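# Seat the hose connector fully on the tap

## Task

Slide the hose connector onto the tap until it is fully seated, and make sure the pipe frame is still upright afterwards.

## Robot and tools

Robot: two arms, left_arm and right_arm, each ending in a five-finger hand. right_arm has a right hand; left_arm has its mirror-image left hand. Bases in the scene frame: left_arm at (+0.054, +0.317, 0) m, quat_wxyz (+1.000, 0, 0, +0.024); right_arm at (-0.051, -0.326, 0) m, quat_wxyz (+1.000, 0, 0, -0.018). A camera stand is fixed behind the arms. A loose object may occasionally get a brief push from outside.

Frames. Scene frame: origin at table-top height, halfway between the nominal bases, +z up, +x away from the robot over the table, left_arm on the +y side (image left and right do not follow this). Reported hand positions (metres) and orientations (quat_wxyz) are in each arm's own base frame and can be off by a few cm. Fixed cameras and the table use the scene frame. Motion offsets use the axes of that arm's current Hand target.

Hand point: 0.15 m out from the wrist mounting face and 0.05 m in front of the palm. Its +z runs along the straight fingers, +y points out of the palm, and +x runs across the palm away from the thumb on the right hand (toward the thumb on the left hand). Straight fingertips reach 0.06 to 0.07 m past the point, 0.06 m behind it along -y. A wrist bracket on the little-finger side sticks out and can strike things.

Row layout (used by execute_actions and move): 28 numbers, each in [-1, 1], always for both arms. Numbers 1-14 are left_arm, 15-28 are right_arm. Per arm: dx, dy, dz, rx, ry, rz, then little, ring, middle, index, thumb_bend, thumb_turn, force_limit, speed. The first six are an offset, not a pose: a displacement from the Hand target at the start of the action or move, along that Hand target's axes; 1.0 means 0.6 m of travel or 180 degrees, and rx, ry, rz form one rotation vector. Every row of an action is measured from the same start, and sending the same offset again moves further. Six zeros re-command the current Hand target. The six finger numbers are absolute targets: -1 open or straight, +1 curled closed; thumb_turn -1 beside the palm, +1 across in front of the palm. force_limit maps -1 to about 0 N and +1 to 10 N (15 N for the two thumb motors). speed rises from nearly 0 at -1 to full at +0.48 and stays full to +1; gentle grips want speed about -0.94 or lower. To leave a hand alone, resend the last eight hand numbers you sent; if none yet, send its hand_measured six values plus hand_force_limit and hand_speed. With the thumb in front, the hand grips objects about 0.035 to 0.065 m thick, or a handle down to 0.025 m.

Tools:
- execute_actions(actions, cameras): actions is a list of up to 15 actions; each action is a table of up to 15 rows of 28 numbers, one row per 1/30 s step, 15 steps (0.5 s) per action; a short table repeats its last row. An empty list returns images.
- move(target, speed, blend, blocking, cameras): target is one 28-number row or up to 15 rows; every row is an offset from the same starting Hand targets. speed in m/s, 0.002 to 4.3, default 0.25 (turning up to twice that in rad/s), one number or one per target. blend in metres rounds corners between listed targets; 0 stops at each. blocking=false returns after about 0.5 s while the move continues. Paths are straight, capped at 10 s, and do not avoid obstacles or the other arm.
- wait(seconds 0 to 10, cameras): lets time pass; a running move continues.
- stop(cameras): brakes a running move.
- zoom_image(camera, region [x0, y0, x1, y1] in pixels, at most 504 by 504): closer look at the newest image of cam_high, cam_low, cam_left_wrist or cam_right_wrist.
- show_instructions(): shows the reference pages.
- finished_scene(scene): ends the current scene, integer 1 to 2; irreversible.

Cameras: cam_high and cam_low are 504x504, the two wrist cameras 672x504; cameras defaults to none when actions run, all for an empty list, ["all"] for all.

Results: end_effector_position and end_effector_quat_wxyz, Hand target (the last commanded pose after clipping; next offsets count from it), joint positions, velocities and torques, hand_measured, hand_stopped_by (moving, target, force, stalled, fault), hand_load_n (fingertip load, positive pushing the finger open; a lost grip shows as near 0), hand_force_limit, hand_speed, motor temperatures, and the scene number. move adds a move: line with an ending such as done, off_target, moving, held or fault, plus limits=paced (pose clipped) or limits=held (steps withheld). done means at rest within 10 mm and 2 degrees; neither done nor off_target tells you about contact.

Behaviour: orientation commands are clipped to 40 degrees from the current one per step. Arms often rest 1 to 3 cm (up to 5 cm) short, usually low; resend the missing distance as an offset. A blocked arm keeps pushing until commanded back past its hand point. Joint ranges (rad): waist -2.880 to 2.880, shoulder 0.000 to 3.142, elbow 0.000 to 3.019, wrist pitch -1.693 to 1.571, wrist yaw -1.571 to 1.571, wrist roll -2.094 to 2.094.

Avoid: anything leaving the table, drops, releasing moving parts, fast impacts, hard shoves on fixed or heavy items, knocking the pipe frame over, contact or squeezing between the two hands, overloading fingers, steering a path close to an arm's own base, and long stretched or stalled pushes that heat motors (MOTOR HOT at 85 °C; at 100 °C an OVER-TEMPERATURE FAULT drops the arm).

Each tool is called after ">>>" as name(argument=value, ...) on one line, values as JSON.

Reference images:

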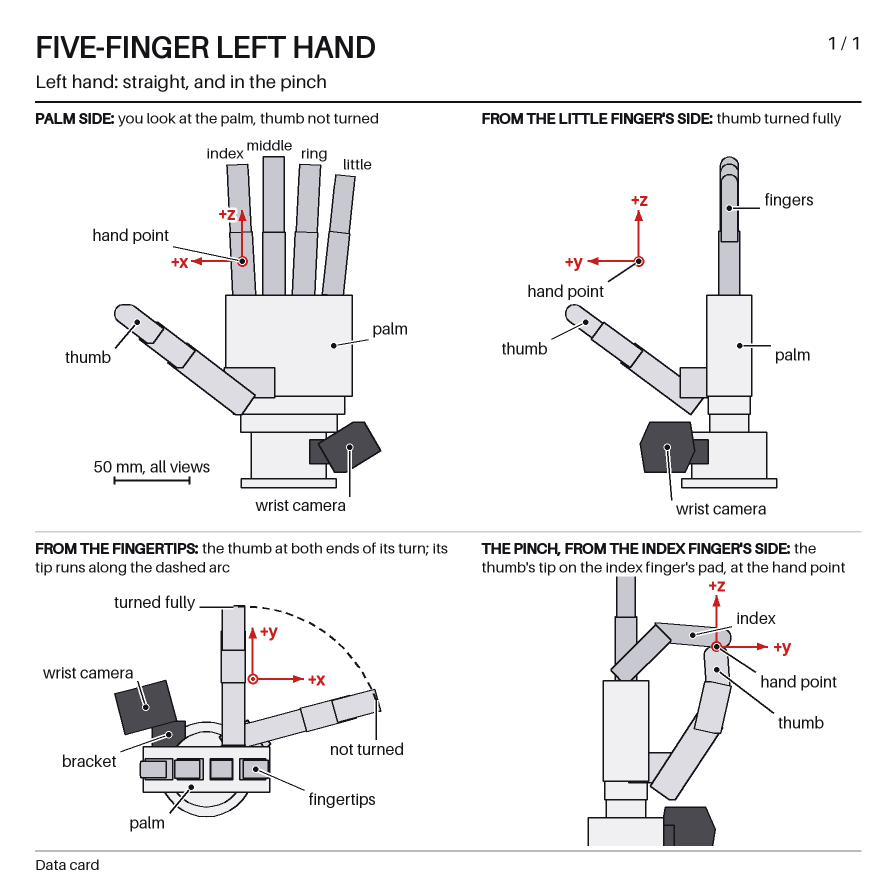

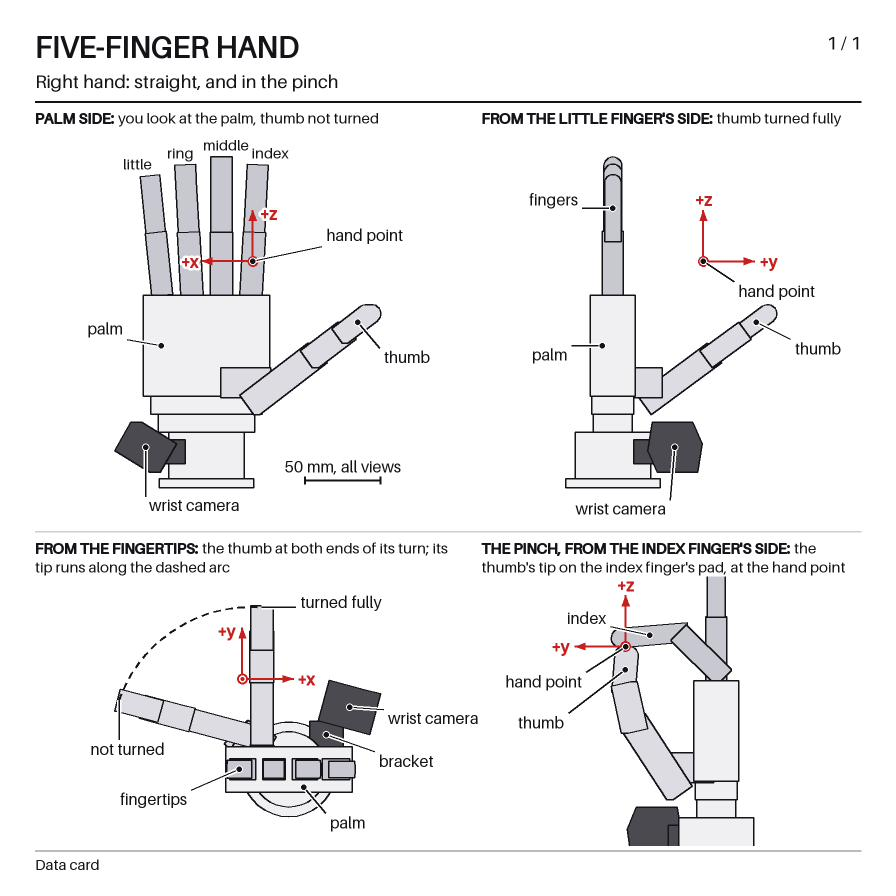

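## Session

>>> execute_actions(actions=[])

Scene clock: 0.00 s.
left_arm: end_effector_position=(+0.1335, -0.5112, +0.1108) hand_measured=(-1.000, -1.000, -1.000, -1.000, -1.000, -1.000) hand_load_n=(+0.0, +0.0, +0.0, +0.0, +0.0, +0.0) hand_stopped_by=(target, target, target, target, target, target) hand_force_limit=0.00 hand_speed=-0.80 end_effector_quat_wxyz=(+0.188, -0.540, +0.818, -0.069) | right_arm: end_effector_position=(+0.4181, +0.0624, +0.1646) hand_measured=(-1.000, -1.000, -1.000, -1.000, -1.000, -1.000) hand_load_n=(+0.0, +0.0, +0.0, +0.0, +0.0, +0.0) hand_stopped_by=(target, target, target, target, target, target) hand_force_limit=0.00 hand_speed=-0.80 end_effector_quat_wxyz=(-0.274, +0.959, +0.063, -0.011)
Joint positions: left_arm=[-1.342 1.787 1.533 -1.318 -0.403 -0.939] | right_arm=[0.034 1.55 1.352 -1.418 -0.555 -1.68]
Joint velocities: within noise
Joint torques (N m): no reading
Motor temperatures (°C): left_arm=[25 28 32 25 25 23] | right_arm=[23 31 38 23 24 25]
Heat: left arm: hottest elbow 32 °C; right arm: hottest elbow 38 °C.
Hand target: left_arm +0.1350, -0.5180, +0.1129; +0.186, -0.541, +0.817, -0.073 | right_arm +0.4272, +0.0628, +0.1774; -0.274, +0.959, +0.068, +0.006
camera_calibration:
cam_left_wrist: T_world_to_cam=[[0.77041, -0.591356, 0.238259, -0.431386], [-0.626326, -0.771824, 0.109564, -0.305372], [0.119103, -0.233637, -0.965002, 0.0866813], [0, 0, 0, 1]] pos_world=[0.130757, -0.470543, 0.219887]
cam_right_wrist: T_world_to_cam=[[0.380763, -0.788498, -0.483001, -0.0347868], [-0.709116, -0.584235, 0.394746, 0.25385], [-0.593443, 0.192199, -0.781591, 0.475044], [0, 0, 0, 1]] pos_world=[0.475166, 0.0295752, 0.254282]

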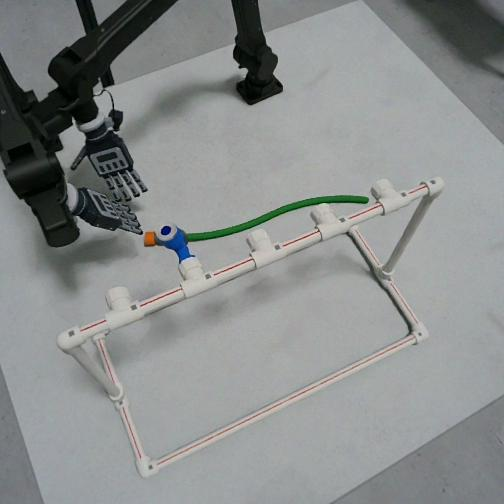

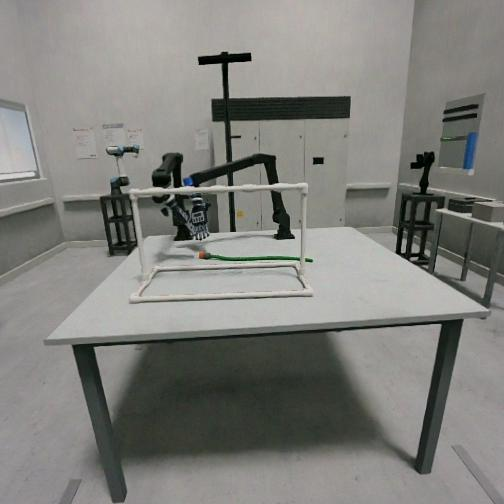

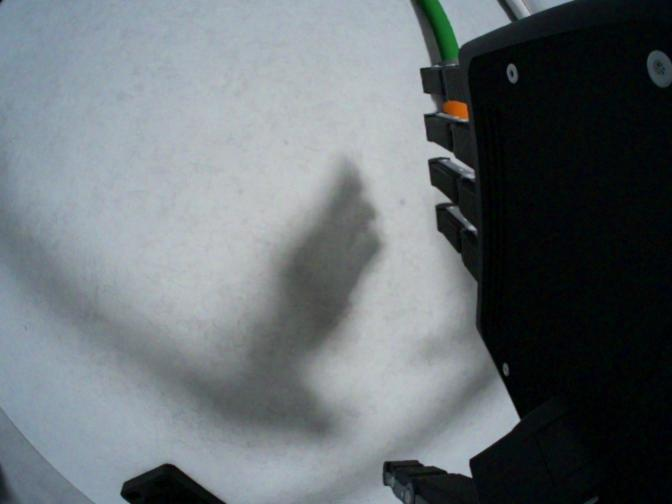

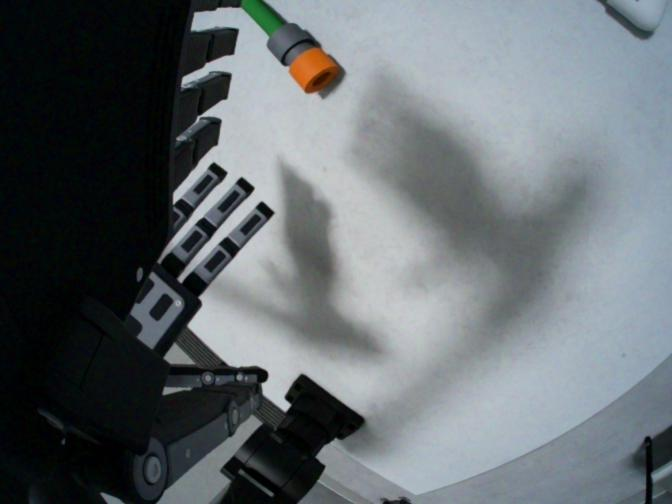

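>>> zoom_image(camera="cam_high", region=[100, 190, 250, 340])

>>> zoom_image(camera="cam_low", region=[130, 160, 250, 280])

>>> zoom_image(camera="cam_high", region=[100, 200, 200, 300])

>>> zoom_image(camera="cam_low", region=[160, 160, 220, 220])

Scaled by 3.360.

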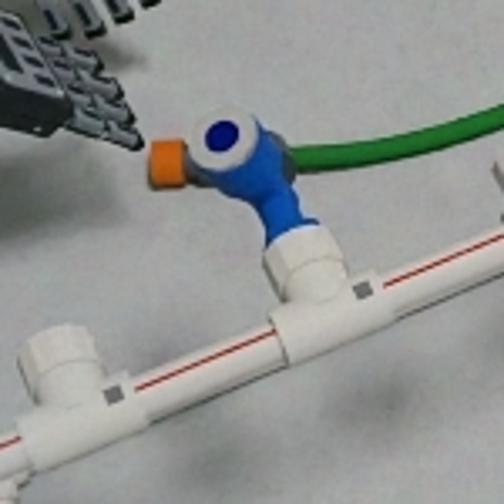

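Scaled by 4.200.

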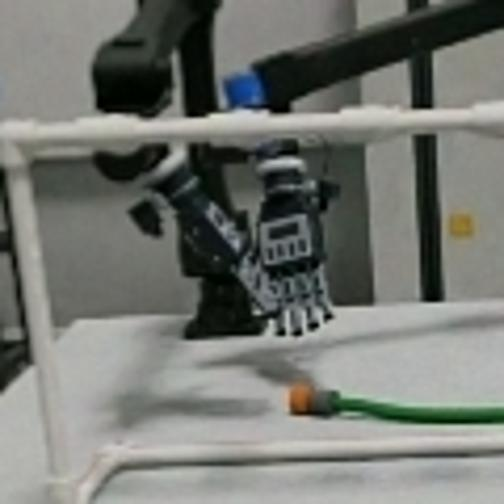

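Scaled by 5.040.

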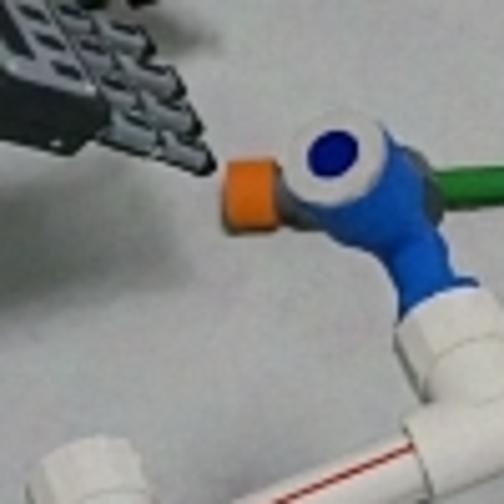

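Scaled by 8.400.

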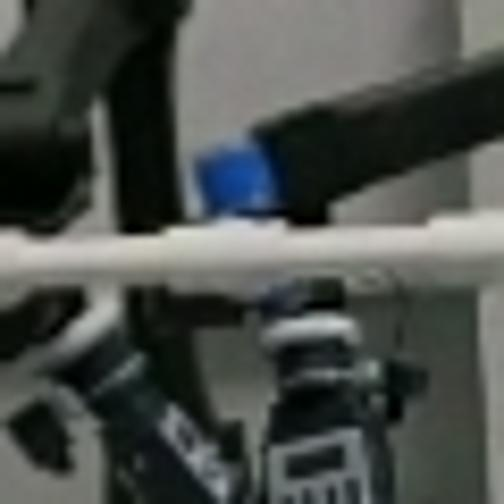

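>>> move(target=[[-0.2277,-0.0553,-0.264,0,0,0,-1,-1,-1,-1,-1,1,-0.5,-0.6,0,0,0,0,0,0,-1,-1,-1,-1,-1,-1,0,-0.8],[-0.546,-0.377,-0.1827,0.2713,0.4083,-0.0483,-1,-1,-1,-1,-1,1,-0.5,-0.6,0,0,0,0,0,0,-1,-1,-1,-1,-1,-1,0,-0.8]], speed=0.25, blend=[0.05,0], cameras=["all"])

Scene clock: 239.53 s.
left_arm: end_effector_position=(+0.3949, -0.3209, +0.3736) hand_measured=(-1.000, -1.000, -1.000, -1.000, -1.000, +1.000) hand_load_n=(+0.0, +0.0, +0.0, -0.5, +0.0, -0.5) hand_stopped_by=(target, target, target, target, target, target) hand_force_limit=-0.50 hand_speed=-0.60 end_effector_quat_wxyz=(+0.129, +0.316, -0.629, +0.698) | right_arm: end_effector_position=(+0.4181, +0.0624, +0.1646) hand_measured=(-1.000, -1.000, -1.000, -1.000, -1.000, -1.000) hand_load_n=(+0.0, +0.0, +0.0, +0.0, +0.0, +0.0) hand_stopped_by=(target, target, target, target, target, target) hand_force_limit=0.00 hand_speed=-0.80 end_effector_quat_wxyz=(-0.274, +0.959, +0.063, -0.011)
Joint positions: left_arm=[-0.284 1.276 0.977 0.314 1.003 -0.662] | right_arm=[0.034 1.55 1.352 -1.418 -0.555 -1.68]
Joint torques (N m): left_arm=[3.08 -7 9.81 3.14 0.1 -0.06] | right_arm=[0.5 -15.27 9.63 0.58 -0.49 -0.06]
Motor temperatures (°C): left_arm=[25 32 43 25 25 23] | right_arm=[23 34 47 23 25 25]
Heat: left arm: hottest elbow 43 °C; right arm: hottest elbow 47 °C.
Hand target: left_arm +0.4001, -0.3200, +0.3598; +0.137, +0.329, -0.627, +0.693 | right_arm +0.4272, +0.0628, +0.1774; -0.274, +0.959, +0.068, +0.006
Off the commanded pose: left_arm 0.015 m, 2 deg | right_arm 0.016 m, 2 deg.
move: off_target (left_arm, right_arm)
camera_calibration:
cam_left_wrist: T_world_to_cam=[[0.405651, 0.103633, 0.908134, -0.466033], [-0.90738, 0.165273, 0.386454, 0.284739], [-0.110041, -0.980788, 0.161078, -0.216353], [0, 0, 0, 1]] pos_world=[0.423606, -0.21096, 0.348032]
cam_right_wrist: T_world_to_cam=[[0.380763, -0.788498, -0.483001, -0.0347868], [-0.709116, -0.584235, 0.394746, 0.25385], [-0.593443, 0.192199, -0.781591, 0.475044], [0, 0, 0, 1]] pos_world=[0.475166, 0.0295752, 0.254282]

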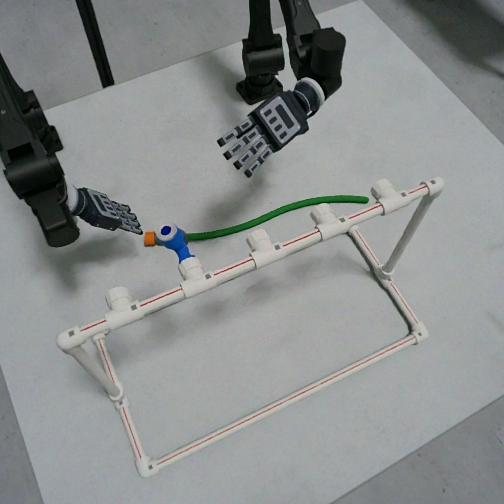

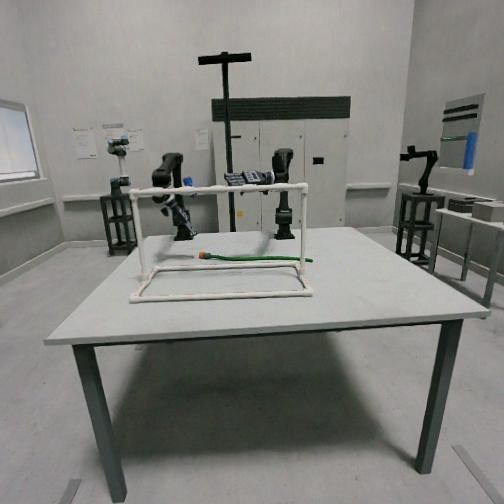

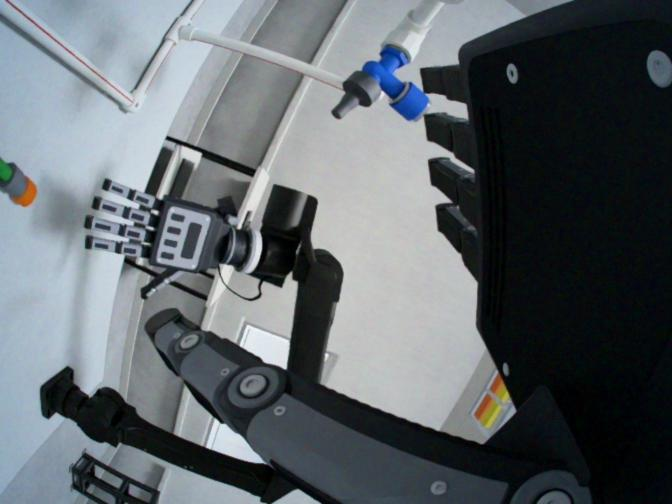

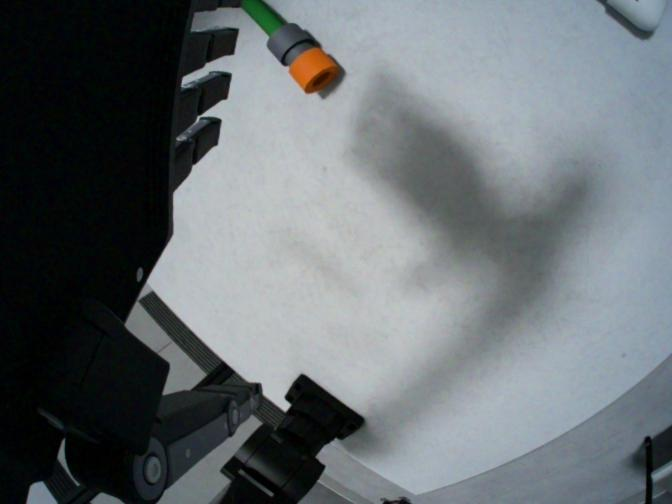

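>>> zoom_image(camera="cam_left_wrist", region=[310, 10, 460, 160])

>>> zoom_image(camera="cam_high", region=[130, 200, 230, 300])

>>> zoom_image(camera="cam_low", region=[165, 165, 215, 215])

Scaled by 3.360 from the camera's 672x504 image, which has a finer 960x720 frame.

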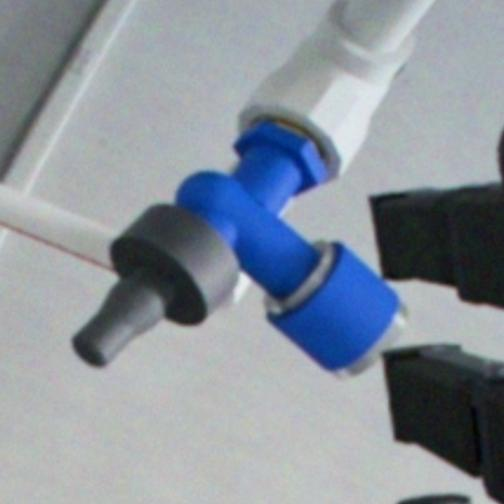

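Scaled by 5.040.

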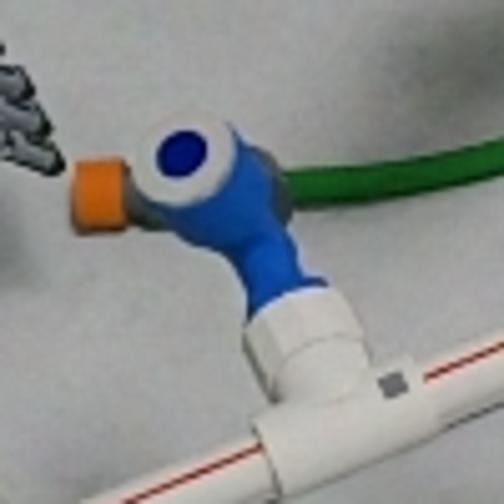

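Scaled by 10.080.

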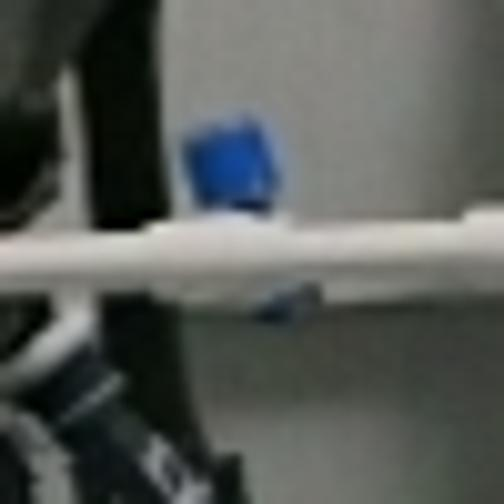

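>>> move(target=[[0.1062,-0.2138,0.1195,0.06,-0.18,0.095,-1,-1,-1,-1,-1,1,-0.5,-0.6,0,0,0,0,0,0,-1,-1,-1,-1,-1,-1,0,-0.8],[-0.1078,-0.3873,0.362,0.1268,-0.3573,0.1898,-1,-1,-1,-1,-1,1,-0.5,-0.6,0,0,0,0,0,0,-1,-1,-1,-1,-1,-1,0,-0.8]], speed=0.2, blend=[0.03,0], cameras=["cam_high","cam_left_wrist"])

>>> zoom_image(camera="cam_high", region=[110, 150, 310, 350])

Scene clock: 530.60 s.
left_arm: end_effector_position=(+0.6432, -0.4621, +0.4899) hand_measured=(-1.000, -1.000, -1.000, -1.000, -1.000, +1.000) hand_load_n=(+0.0, +0.0, +0.0, +0.0, +0.0, +0.0) hand_stopped_by=(target, target, target, target, target, target) hand_force_limit=-0.50 hand_speed=-0.60 end_effector_quat_wxyz=(+0.467, -0.476, +0.531, -0.523) | right_arm: end_effector_position=(+0.4181, +0.0624, +0.1646) hand_measured=(-1.000, -1.000, -1.000, -1.000, -1.000, -1.000) hand_load_n=(-0.5, +0.0, +0.0, +0.0, +0.0, +0.0) hand_stopped_by=(target, target, target, target, target, target) hand_force_limit=0.00 hand_speed=-0.80 end_effector_quat_wxyz=(-0.274, +0.959, +0.063, -0.011)
Joint positions: left_arm=[-0.733 1.766 1.94 -0.194 -0.624 -0.014] | right_arm=[0.034 1.55 1.352 -1.418 -0.555 -1.68]
Joint torques (N m): left_arm=[2.2 -15.03 16.68 2.63 -0.05 0.22] | right_arm=[0.38 -15.27 9.63 0.55 -0.48 -0.04]
Heat: left arm: hottest elbow 42 °C; right arm: hottest elbow 46 °C.
Hand target: left_arm +0.6499, -0.4729, +0.4998; +0.471, -0.471, +0.527, -0.528 | right_arm +0.4272, +0.0628, +0.1774; -0.274, +0.959, +0.068, +0.006
Off the commanded pose: left_arm 0.016 m, 1 deg | right_arm 0.016 m, 2 deg.
move: off_target (left_arm, right_arm)
camera_calibration:
cam_left_wrist: T_world_to_cam=[[0.0142293, -0.215737, 0.976348, -0.586944], [-0.507413, -0.842935, -0.178863, 0.0421847], [0.861585, -0.492867, -0.121463, -0.607414], [0, 0, 0, 1]] pos_world=[0.553096, -0.390441, 0.506829]
Images, in order (width x height): cam_high 504x504, cam_left_wrist 672x504.

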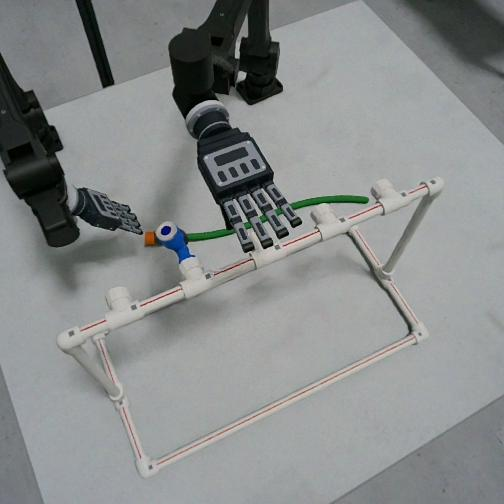

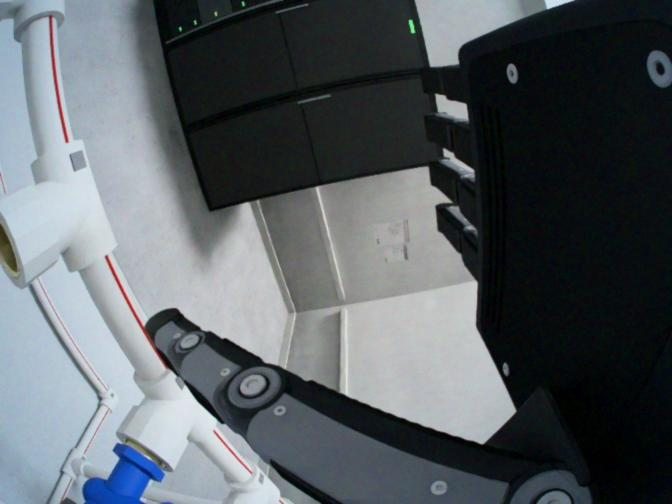

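Scaled by 2.520.

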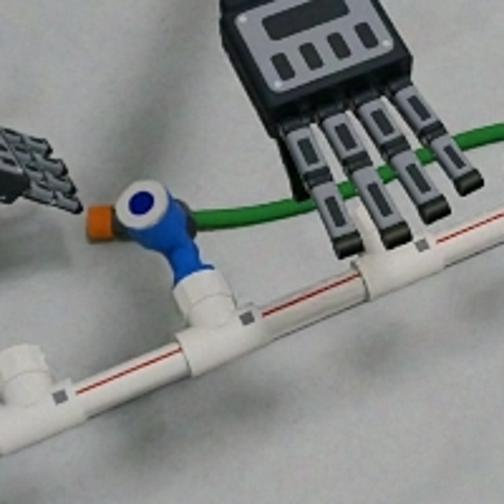

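>>> move(target=[[0,0.15,0,0,0,0,-1,-1,-1,-1,-1,1,-0.5,-0.6,0,0,0,0,0,0,-1,-1,-1,-1,-1,-1,0,-0.8],[0,0.27,0,0,0,0,-1,-1,-1,-1,-1,1,-0.5,-0.6,0,0,0,0,0,0,-1,-1,-1,-1,-1,-1,0,-0.8]], speed=[0.12,0.05], blend=[0.02,0], cameras=["cam_high","cam_left_wrist"])

>>> zoom_image(camera="cam_high", region=[130, 150, 330, 350])

Scene clock: 548.00 s.
left_arm: end_effector_position=(+0.6468, -0.4651, +0.3665) hand_measured=(-1.000, -1.000, -1.000, -1.000, -1.000, +1.000) hand_load_n=(+0.0, +0.0, +0.0, +0.0, +0.0, +0.0) hand_stopped_by=(target, target, target, target, target, target) hand_force_limit=-0.50 hand_speed=-0.60 end_effector_quat_wxyz=(+0.469, -0.474, +0.514, -0.539) | right_arm: end_effector_position=(+0.4181, +0.0624, +0.1646) hand_measured=(-1.000, -1.000, -1.000, -1.000, -1.000, -1.000) hand_load_n=(+0.0, +0.0, +0.0, +0.0, +0.0, +0.0) hand_stopped_by=(target, target, target, target, target, target) hand_force_limit=0.00 hand_speed=-0.80 end_effector_quat_wxyz=(-0.274, +0.959, +0.063, -0.011)
Joint positions: left_arm=[-0.733 1.773 1.593 0.207 -0.624 -0.014] | right_arm=[0.034 1.55 1.352 -1.418 -0.555 -1.68]
Joint torques (N m): left_arm=[2.14 -15.15 10.41 3.43 -0.02 0.21] | right_arm=[0.62 -15.33 9.62 0.53 -0.49 -0.05]
Heat: left arm: hottest elbow 42 °C; right arm: hottest elbow 46 °C.
Hand target: left_arm +0.6499, -0.4731, +0.3376; +0.471, -0.471, +0.527, -0.528 | right_arm +0.4272, +0.0628, +0.1774; -0.274, +0.959, +0.068, +0.006
Off the commanded pose: left_arm 0.030 m, 2 deg | right_arm 0.016 m, 2 deg.
move: off_target (left_arm, right_arm)
camera_calibration:
cam_left_wrist: T_world_to_cam=[[-0.0203695, -0.18489, 0.982548, -0.432722], [-0.500589, -0.848808, -0.170101, 0.00904771], [0.865445, -0.495318, -0.0752641, -0.647525], [0, 0, 0, 1]] pos_world=[0.556112, -0.393057, 0.377974]
Images, in order (width x height): cam_high 504x504, cam_left_wrist 672x504.

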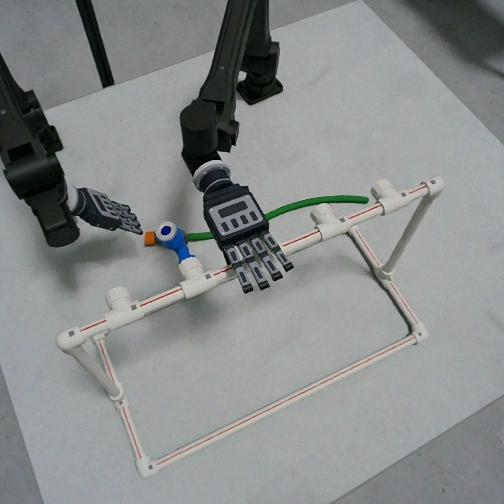

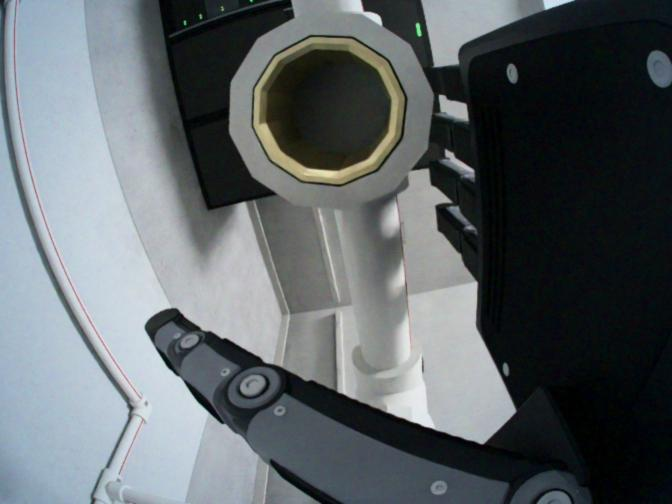

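Scaled by 2.520.

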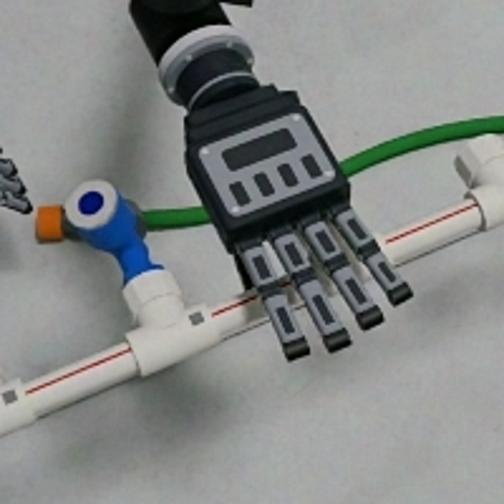

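>>> move(target=[0,0.015,0,0,0,0,-1,-1,-1,-1,0.5,1,-0.6,-0.6,0,0,0,0,0,0,-1,-1,-1,-1,-1,-1,0,-0.8])

>>> move(target=[0,0,0,0,0,0,0.5,0.5,0.5,0.5,0.5,1,-0.2,-0.6,0,0,0,0,0,0,-1,-1,-1,-1,-1,-1,0,-0.8], cameras=["cam_high","cam_low"])

>>> zoom_image(camera="cam_high", region=[130, 150, 330, 350])

Scene clock: 565.10 s.
left_arm: end_effector_position=(+0.6476, -0.4647, +0.3541) hand_measured=(-1.000, -1.000, -1.000, -1.000, +0.248, +1.000) hand_load_n=(+0.0, +0.0, +0.0, +0.0, +5.0, +1.0) hand_stopped_by=(target, target, target, target, force, target) hand_force_limit=-0.60 hand_speed=-0.60 end_effector_quat_wxyz=(+0.473, -0.471, +0.518, -0.534) | right_arm: end_effector_position=(+0.4181, +0.0624, +0.1646) hand_measured=(-1.000, -1.000, -1.000, -1.000, -1.000, -1.000) hand_load_n=(+0.0, +0.0, +0.0, +0.0, +0.0, +0.0) hand_stopped_by=(target, target, target, target, target, target) hand_force_limit=0.00 hand_speed=-0.80 end_effector_quat_wxyz=(-0.274, +0.959, +0.063, -0.011)
Joint positions: left_arm=[-0.733 1.781 1.575 0.229 -0.625 0] | right_arm=[0.034 1.55 1.352 -1.418 -0.555 -1.68]
Joint torques (N m): left_arm=[2.14 -15.5 10.58 3.45 0.02 0.09] | right_arm=[0.62 -15.21 9.66 0.55 -0.49 -0.05]
Heat: left arm: hottest elbow 42 °C; right arm: hottest elbow 46 °C.
Hand target: left_arm +0.6499, -0.4730, +0.3289; +0.471, -0.471, +0.527, -0.528 | right_arm +0.4272, +0.0628, +0.1774; -0.274, +0.959, +0.068, +0.006
Off the commanded pose: left_arm 0.027 m, 1 deg | right_arm 0.016 m, 2 deg.
move: off_target (left_arm, right_arm)

Scene clock: 566.30 s.
left_arm: end_effector_position=(+0.6478, -0.4645, +0.3544) hand_measured=(-0.158, -0.196, +0.024, -0.010, +0.246, +1.000) hand_load_n=(+1.5, +0.0, +4.0, +1.5, +16.5, +3.5) hand_stopped_by=(force, force, force, force, force, target) hand_force_limit=-0.20 hand_speed=-0.60 end_effector_quat_wxyz=(+0.479, -0.463, +0.523, -0.532) | right_arm: end_effector_position=(+0.4181, +0.0624, +0.1646) hand_measured=(-1.000, -1.000, -1.000, -1.000, -1.000, -1.000) hand_load_n=(+0.0, +0.0, +0.0, +0.0, +0.0, -0.5) hand_stopped_by=(target, target, target, target, target, target) hand_force_limit=0.00 hand_speed=-0.80 end_effector_quat_wxyz=(-0.274, +0.959, +0.063, -0.011)
Joint positions: left_arm=[-0.733 1.781 1.575 0.235 -0.62 0.026] | right_arm=[0.034 1.55 1.352 -1.418 -0.555 -1.68]
Joint torques (N m): left_arm=[2.14 -15.38 10.59 3.21 -0.24 -0.16] | right_arm=[0.5 -15.33 9.62 0.54 -0.49 -0.04]
Heat: left arm: hottest elbow 42 °C; right arm: hottest elbow 46 °C.
Hand target: left_arm +0.6499, -0.4731, +0.3286; +0.471, -0.471, +0.527, -0.528 | right_arm +0.4272, +0.0628, +0.1774; -0.274, +0.959, +0.068, +0.006
Off the commanded pose: left_arm 0.027 m, 1 deg | right_arm 0.016 m, 2 deg.
move: off_target (left_arm, right_arm)
Images, in order (width x height): cam_high 504x504, cam_low 504x504.

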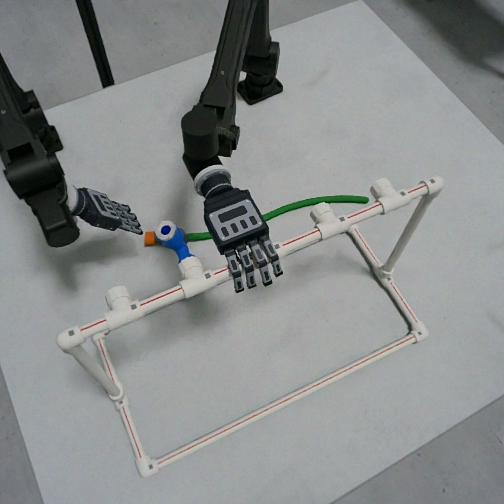

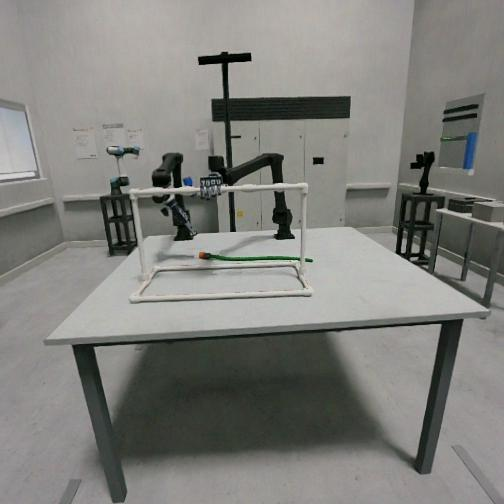

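Scaled by 2.520.

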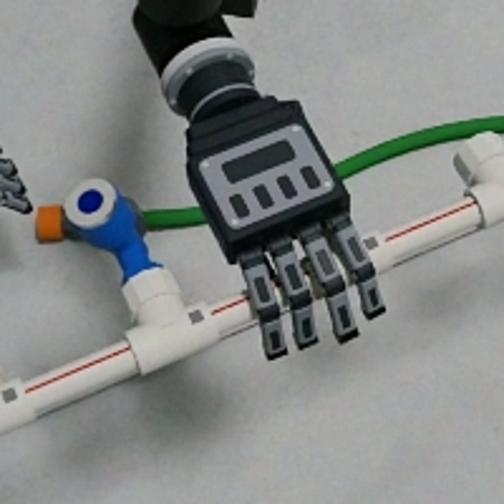

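>>> move(target=[[0,0,0,0,0,0,0.5,0.5,0.5,0.5,0.2,1,-0.2,-0.6,0.1394,-0.2201,-0.4883,0.2714,0.3468,0.2095,-1,-1,-1,-1,-1,1,-0.5,-0.6],[0,0,0,0,0,0,0.5,0.5,0.5,0.5,0.2,1,-0.2,-0.6,0.5857,-0.2854,-0.422,0.2714,0.3468,0.2095,-1,-1,-1,-1,-1,1,-0.5,-0.6]], speed=0.2, blend=[0.02,0], cameras=["all"])

>>> zoom_image(camera="cam_high", region=[50, 170, 250, 370])

Scene clock: 705.30 s.
left_arm: end_effector_position=(+0.6543, -0.4556, +0.3550) hand_measured=(-0.156, -0.196, +0.026, -0.010, +0.200, +1.000) hand_load_n=(+0.0, +0.0, +0.5, +1.5, +0.5, +0.0) hand_stopped_by=(force, force, force, force, target, target) hand_force_limit=-0.20 hand_speed=-0.60 end_effector_quat_wxyz=(+0.481, -0.473, +0.513, -0.530) | right_arm: end_effector_position=(+0.7476, +0.1087, +0.4609) hand_measured=(-1.000, -1.000, -1.000, -1.000, -1.000, +1.000) hand_load_n=(+0.0, +0.0, +0.0, +0.0, +1.0, +3.5) hand_stopped_by=(target, target, target, target, target, target) hand_force_limit=-0.50 hand_speed=-0.60 end_effector_quat_wxyz=(+0.589, -0.614, +0.393, -0.349)
Joint positions: left_arm=[-0.721 1.783 1.575 0.24 -0.631 0.012] | right_arm=[-0.01 1.702 1.807 -0.175 -0.475 0.002]
Joint torques (N m): left_arm=[1.14 -15.68 10.51 2.96 0.27 -0.03] | right_arm=[1.49 -17.79 15.98 2.51 0.17 -0.06]
Heat: left arm: hottest elbow 41 °C; right arm: hottest elbow 47 °C.
Hand target: left_arm +0.6500, -0.4730, +0.3288; +0.471, -0.471, +0.527, -0.528 | right_arm +0.7592, +0.1179, +0.4993; +0.603, -0.603, +0.370, -0.369
Off the commanded pose: left_arm 0.032 m, 2 deg | right_arm 0.041 m, 4 deg.
move: off_target (left_arm, right_arm); blend cut to 0 m at target 1
camera_calibration:
cam_left_wrist: T_world_to_cam=[[-0.0228284, -0.206516, 0.978177, -0.426199], [-0.482672, -0.854567, -0.191684, 0.0122139], [0.875504, -0.476514, -0.080171, -0.646505], [0, 0, 0, 1]] pos_world=[0.562183, -0.385648, 0.367408]
cam_right_wrist: T_world_to_cam=[[0.0311741, -0.251826, -0.96727, 0.445588], [-0.896569, 0.420716, -0.138428, 0.674364], [0.441806, 0.87154, -0.212664, -0.21674], [0, 0, 0, 1]] pos_world=[0.68648, 0.017392, 0.478262]

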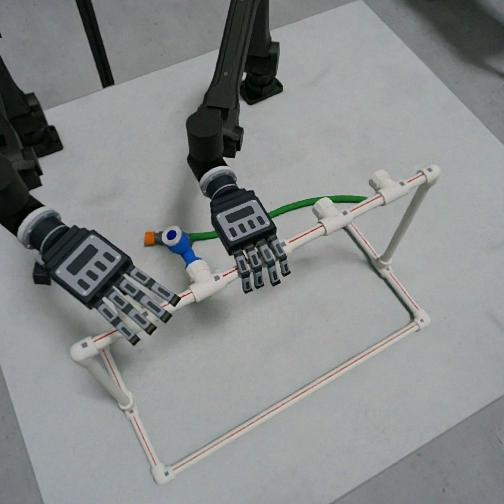

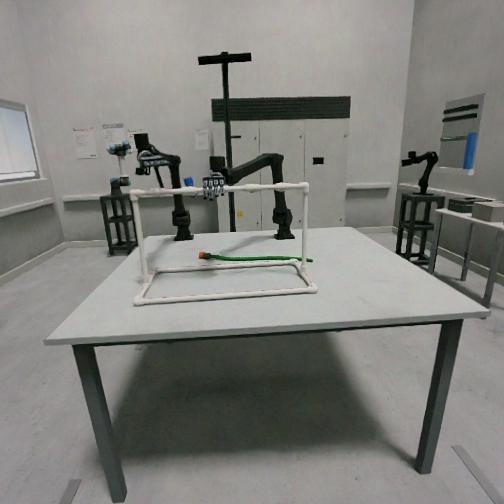

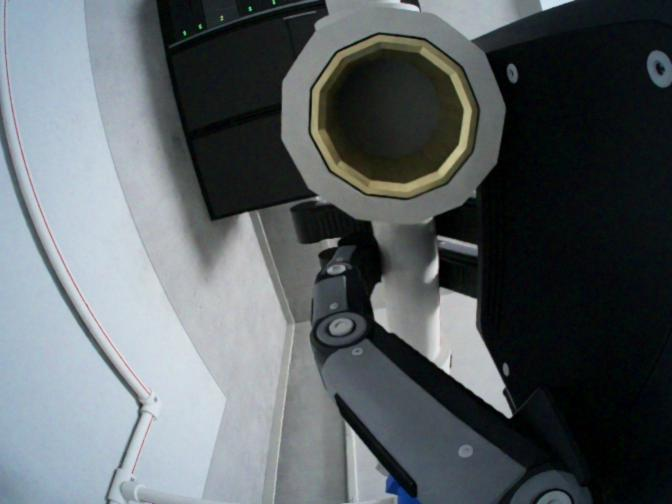

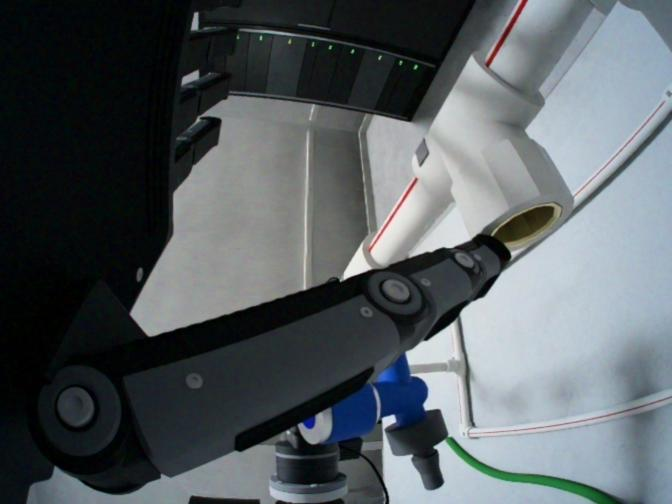

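Scaled by 2.520.

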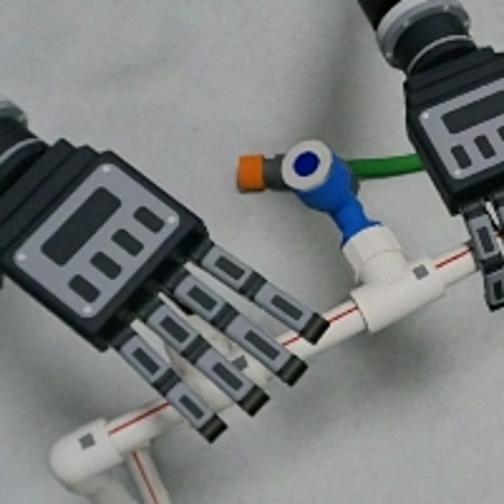

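>>> move(target=[0,0,0,0,0,0,0.5,0.5,0.5,0.5,0.2,1,-0.2,-0.6,0,0.1,0,0,0,0,-1,-1,-1,-1,-1,1,-0.5,-0.6], speed=0.06, cameras=["cam_high","cam_right_wrist"])

>>> zoom_image(camera="cam_high", region=[50, 170, 250, 370])

Scene clock: 750.70 s.
left_arm: end_effector_position=(+0.6553, -0.4544, +0.3547) hand_measured=(-0.156, -0.196, +0.026, -0.010, +0.200, +1.000) hand_load_n=(+0.0, +0.0, +0.0, +0.5, +1.0, +0.0) hand_stopped_by=(force, force, force, force, target, target) hand_force_limit=-0.20 hand_speed=-0.60 end_effector_quat_wxyz=(+0.482, -0.474, +0.513, -0.530) | right_arm: end_effector_position=(+0.7551, +0.1090, +0.4342) hand_measured=(-1.000, -1.000, -1.000, -1.000, -1.000, +1.000) hand_load_n=(+0.0, +0.0, +0.0, +0.0, +0.0, +1.0) hand_stopped_by=(target, target, target, target, target, target) hand_force_limit=-0.50 hand_speed=-0.60 end_effector_quat_wxyz=(+0.597, -0.605, +0.384, -0.361)
Joint positions: left_arm=[-0.719 1.783 1.575 0.24 -0.632 0.011] | right_arm=[-0.008 1.708 1.721 -0.042 -0.469 0.009]
Joint torques (N m): left_arm=[0.97 -15.68 10.51 2.95 0.3 -0.02] | right_arm=[1.44 -18.9 9.73 3.34 0 -0.15]
Motor temperatures (°C): left_arm=[25 33 41 25 25 23] | right_arm=[23 33 56 23 25 25]
Heat: left arm: hottest elbow 41 °C; right arm: hottest elbow 56 °C.
Hand target: left_arm +0.6499, -0.4730, +0.3287; +0.471, -0.471, +0.527, -0.528 | right_arm +0.7590, +0.1179, +0.4396; +0.603, -0.603, +0.370, -0.370
Off the commanded pose: left_arm 0.032 m, 2 deg | right_arm 0.011 m, 2 deg.
move: off_target (left_arm, right_arm)
camera_calibration:
cam_right_wrist: T_world_to_cam=[[0.0654709, -0.246685, -0.966882, 0.392959], [-0.889064, 0.425537, -0.168771, 0.684173], [0.453077, 0.870669, -0.191458, -0.24359], [0, 0, 0, 1]] pos_world=[0.692911, 0.0178828, 0.448776]
Images, in order (width x height): cam_high 504x504, cam_right_wrist 672x504.

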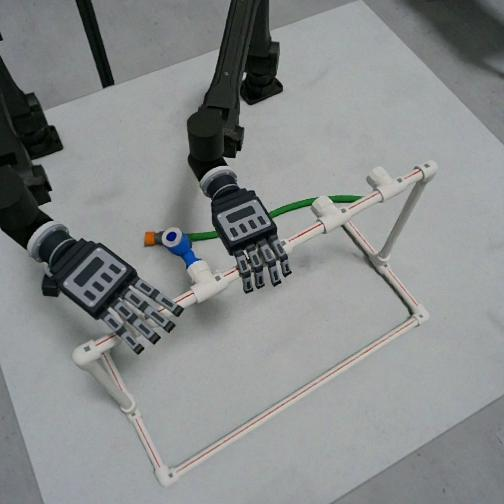

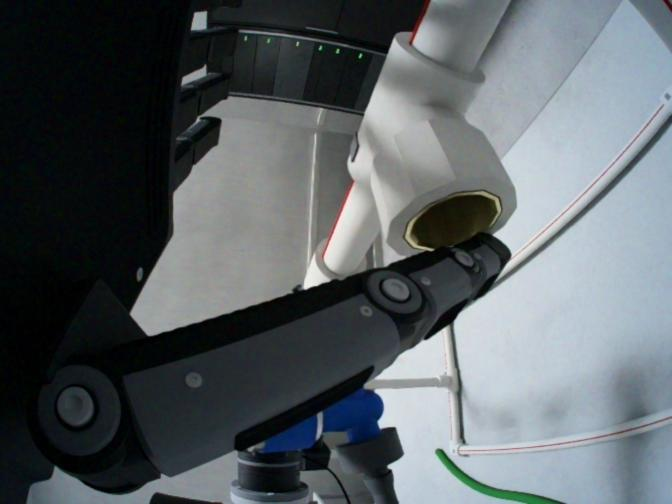

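Scaled by 2.520.

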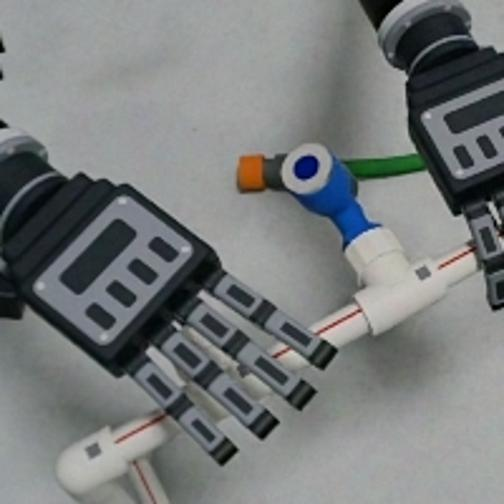

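>>> move(target=[[0,0,0,0,0,0,0.5,0.5,0.5,0.5,0.2,1,-0.2,-0.6,-0.02,-0.06,-0.02,0,0,0,-1,-1,-1,-1,-1,1,-0.5,-0.6],[0,0,0,0,0,0,0.5,0.5,0.5,0.5,0.2,1,-0.2,-0.6,-0.0387,-0.03,0.0048,0,0,0,-1,-1,-1,-1,-1,1,-0.5,-0.6],[0,0,0,0,0,0,0.5,0.5,0.5,0.5,0.2,1,-0.2,-0.6,-0.0387,0.16,0.0048,0,0,0,-1,-1,-1,-1,-1,1,-0.5,-0.6]], speed=0.06, blend=[0.01,0.01,0], cameras=["cam_high","cam_right_wrist"])

>>> zoom_image(camera="cam_high", region=[50, 170, 250, 370])

Scene clock: 780.23 s.
left_arm: end_effector_position=(+0.6553, -0.4544, +0.3547) hand_measured=(-0.156, -0.196, +0.026, -0.010, +0.200, +1.000) hand_load_n=(+0.0, +0.0, +0.0, +0.5, +0.5, +0.0) hand_stopped_by=(force, force, force, force, target, target) hand_force_limit=-0.20 hand_speed=-0.60 end_effector_quat_wxyz=(+0.482, -0.474, +0.513, -0.530) | right_arm: end_effector_position=(+0.7530, +0.1319, +0.3793) hand_measured=(-1.000, -1.000, -1.000, -1.000, -1.000, +1.000) hand_load_n=(+0.0, +0.0, +0.0, +0.0, +0.0, +0.0) hand_stopped_by=(target, target, target, target, target, target) hand_force_limit=-0.50 hand_speed=-0.60 end_effector_quat_wxyz=(+0.613, -0.588, +0.355, -0.390)
Joint positions: left_arm=[-0.719 1.783 1.575 0.24 -0.632 0.011] | right_arm=[0.031 1.707 1.517 0.251 -0.429 0.003]
Joint torques (N m): left_arm=[0.97 -15.68 10.51 2.96 0.3 -0.02] | right_arm=[1.2 -17.79 6.41 1.52 -0.08 -0.1]
Motor temperatures (°C): left_arm=[25 34 41 25 25 23] | right_arm=[23 35 49 23 25 25]
Heat: left arm: hottest elbow 41 °C; right arm: hottest elbow 49 °C.
Hand target: left_arm +0.6499, -0.4730, +0.3287; +0.471, -0.471, +0.527, -0.528 | right_arm +0.7511, +0.1398, +0.3434; +0.603, -0.603, +0.370, -0.369
Off the commanded pose: left_arm 0.032 m, 2 deg | right_arm 0.037 m, 4 deg.
move: off_target (left_arm, right_arm)
camera_calibration:
cam_right_wrist: T_world_to_cam=[[0.156274, -0.250497, -0.955421, 0.273489], [-0.868683, 0.425504, -0.253648, 0.680194], [0.470073, 0.869596, -0.151107, -0.301054], [0, 0, 0, 1]] pos_world=[0.68965, 0.0408787, 0.388336]
Images, in order (width x height): cam_high 504x504, cam_right_wrist 672x504.

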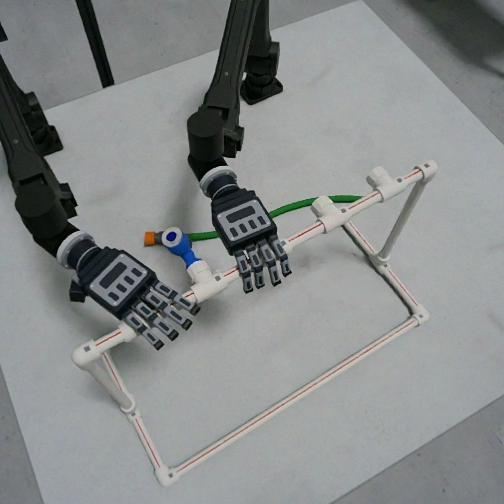

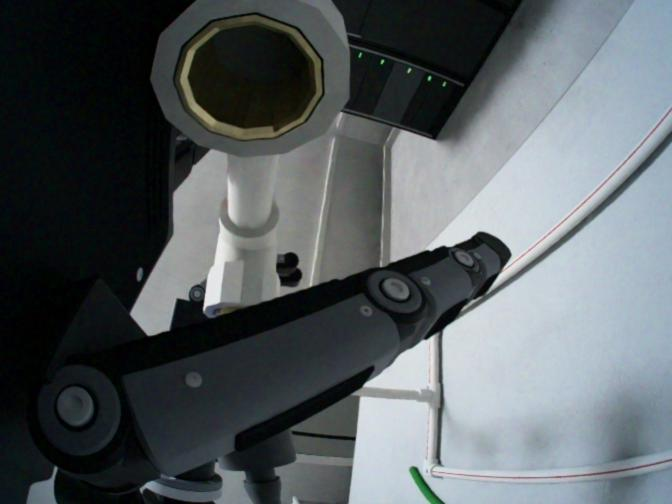

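Scaled by 2.520.

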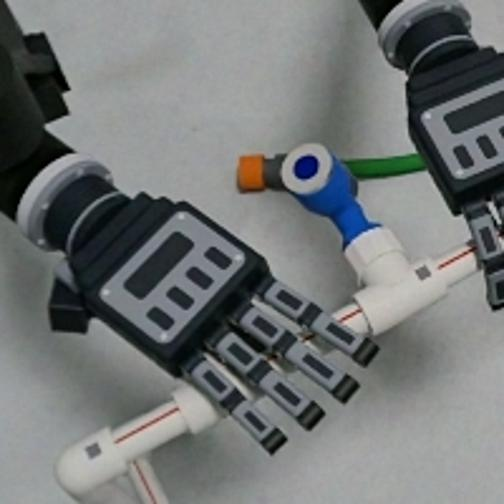

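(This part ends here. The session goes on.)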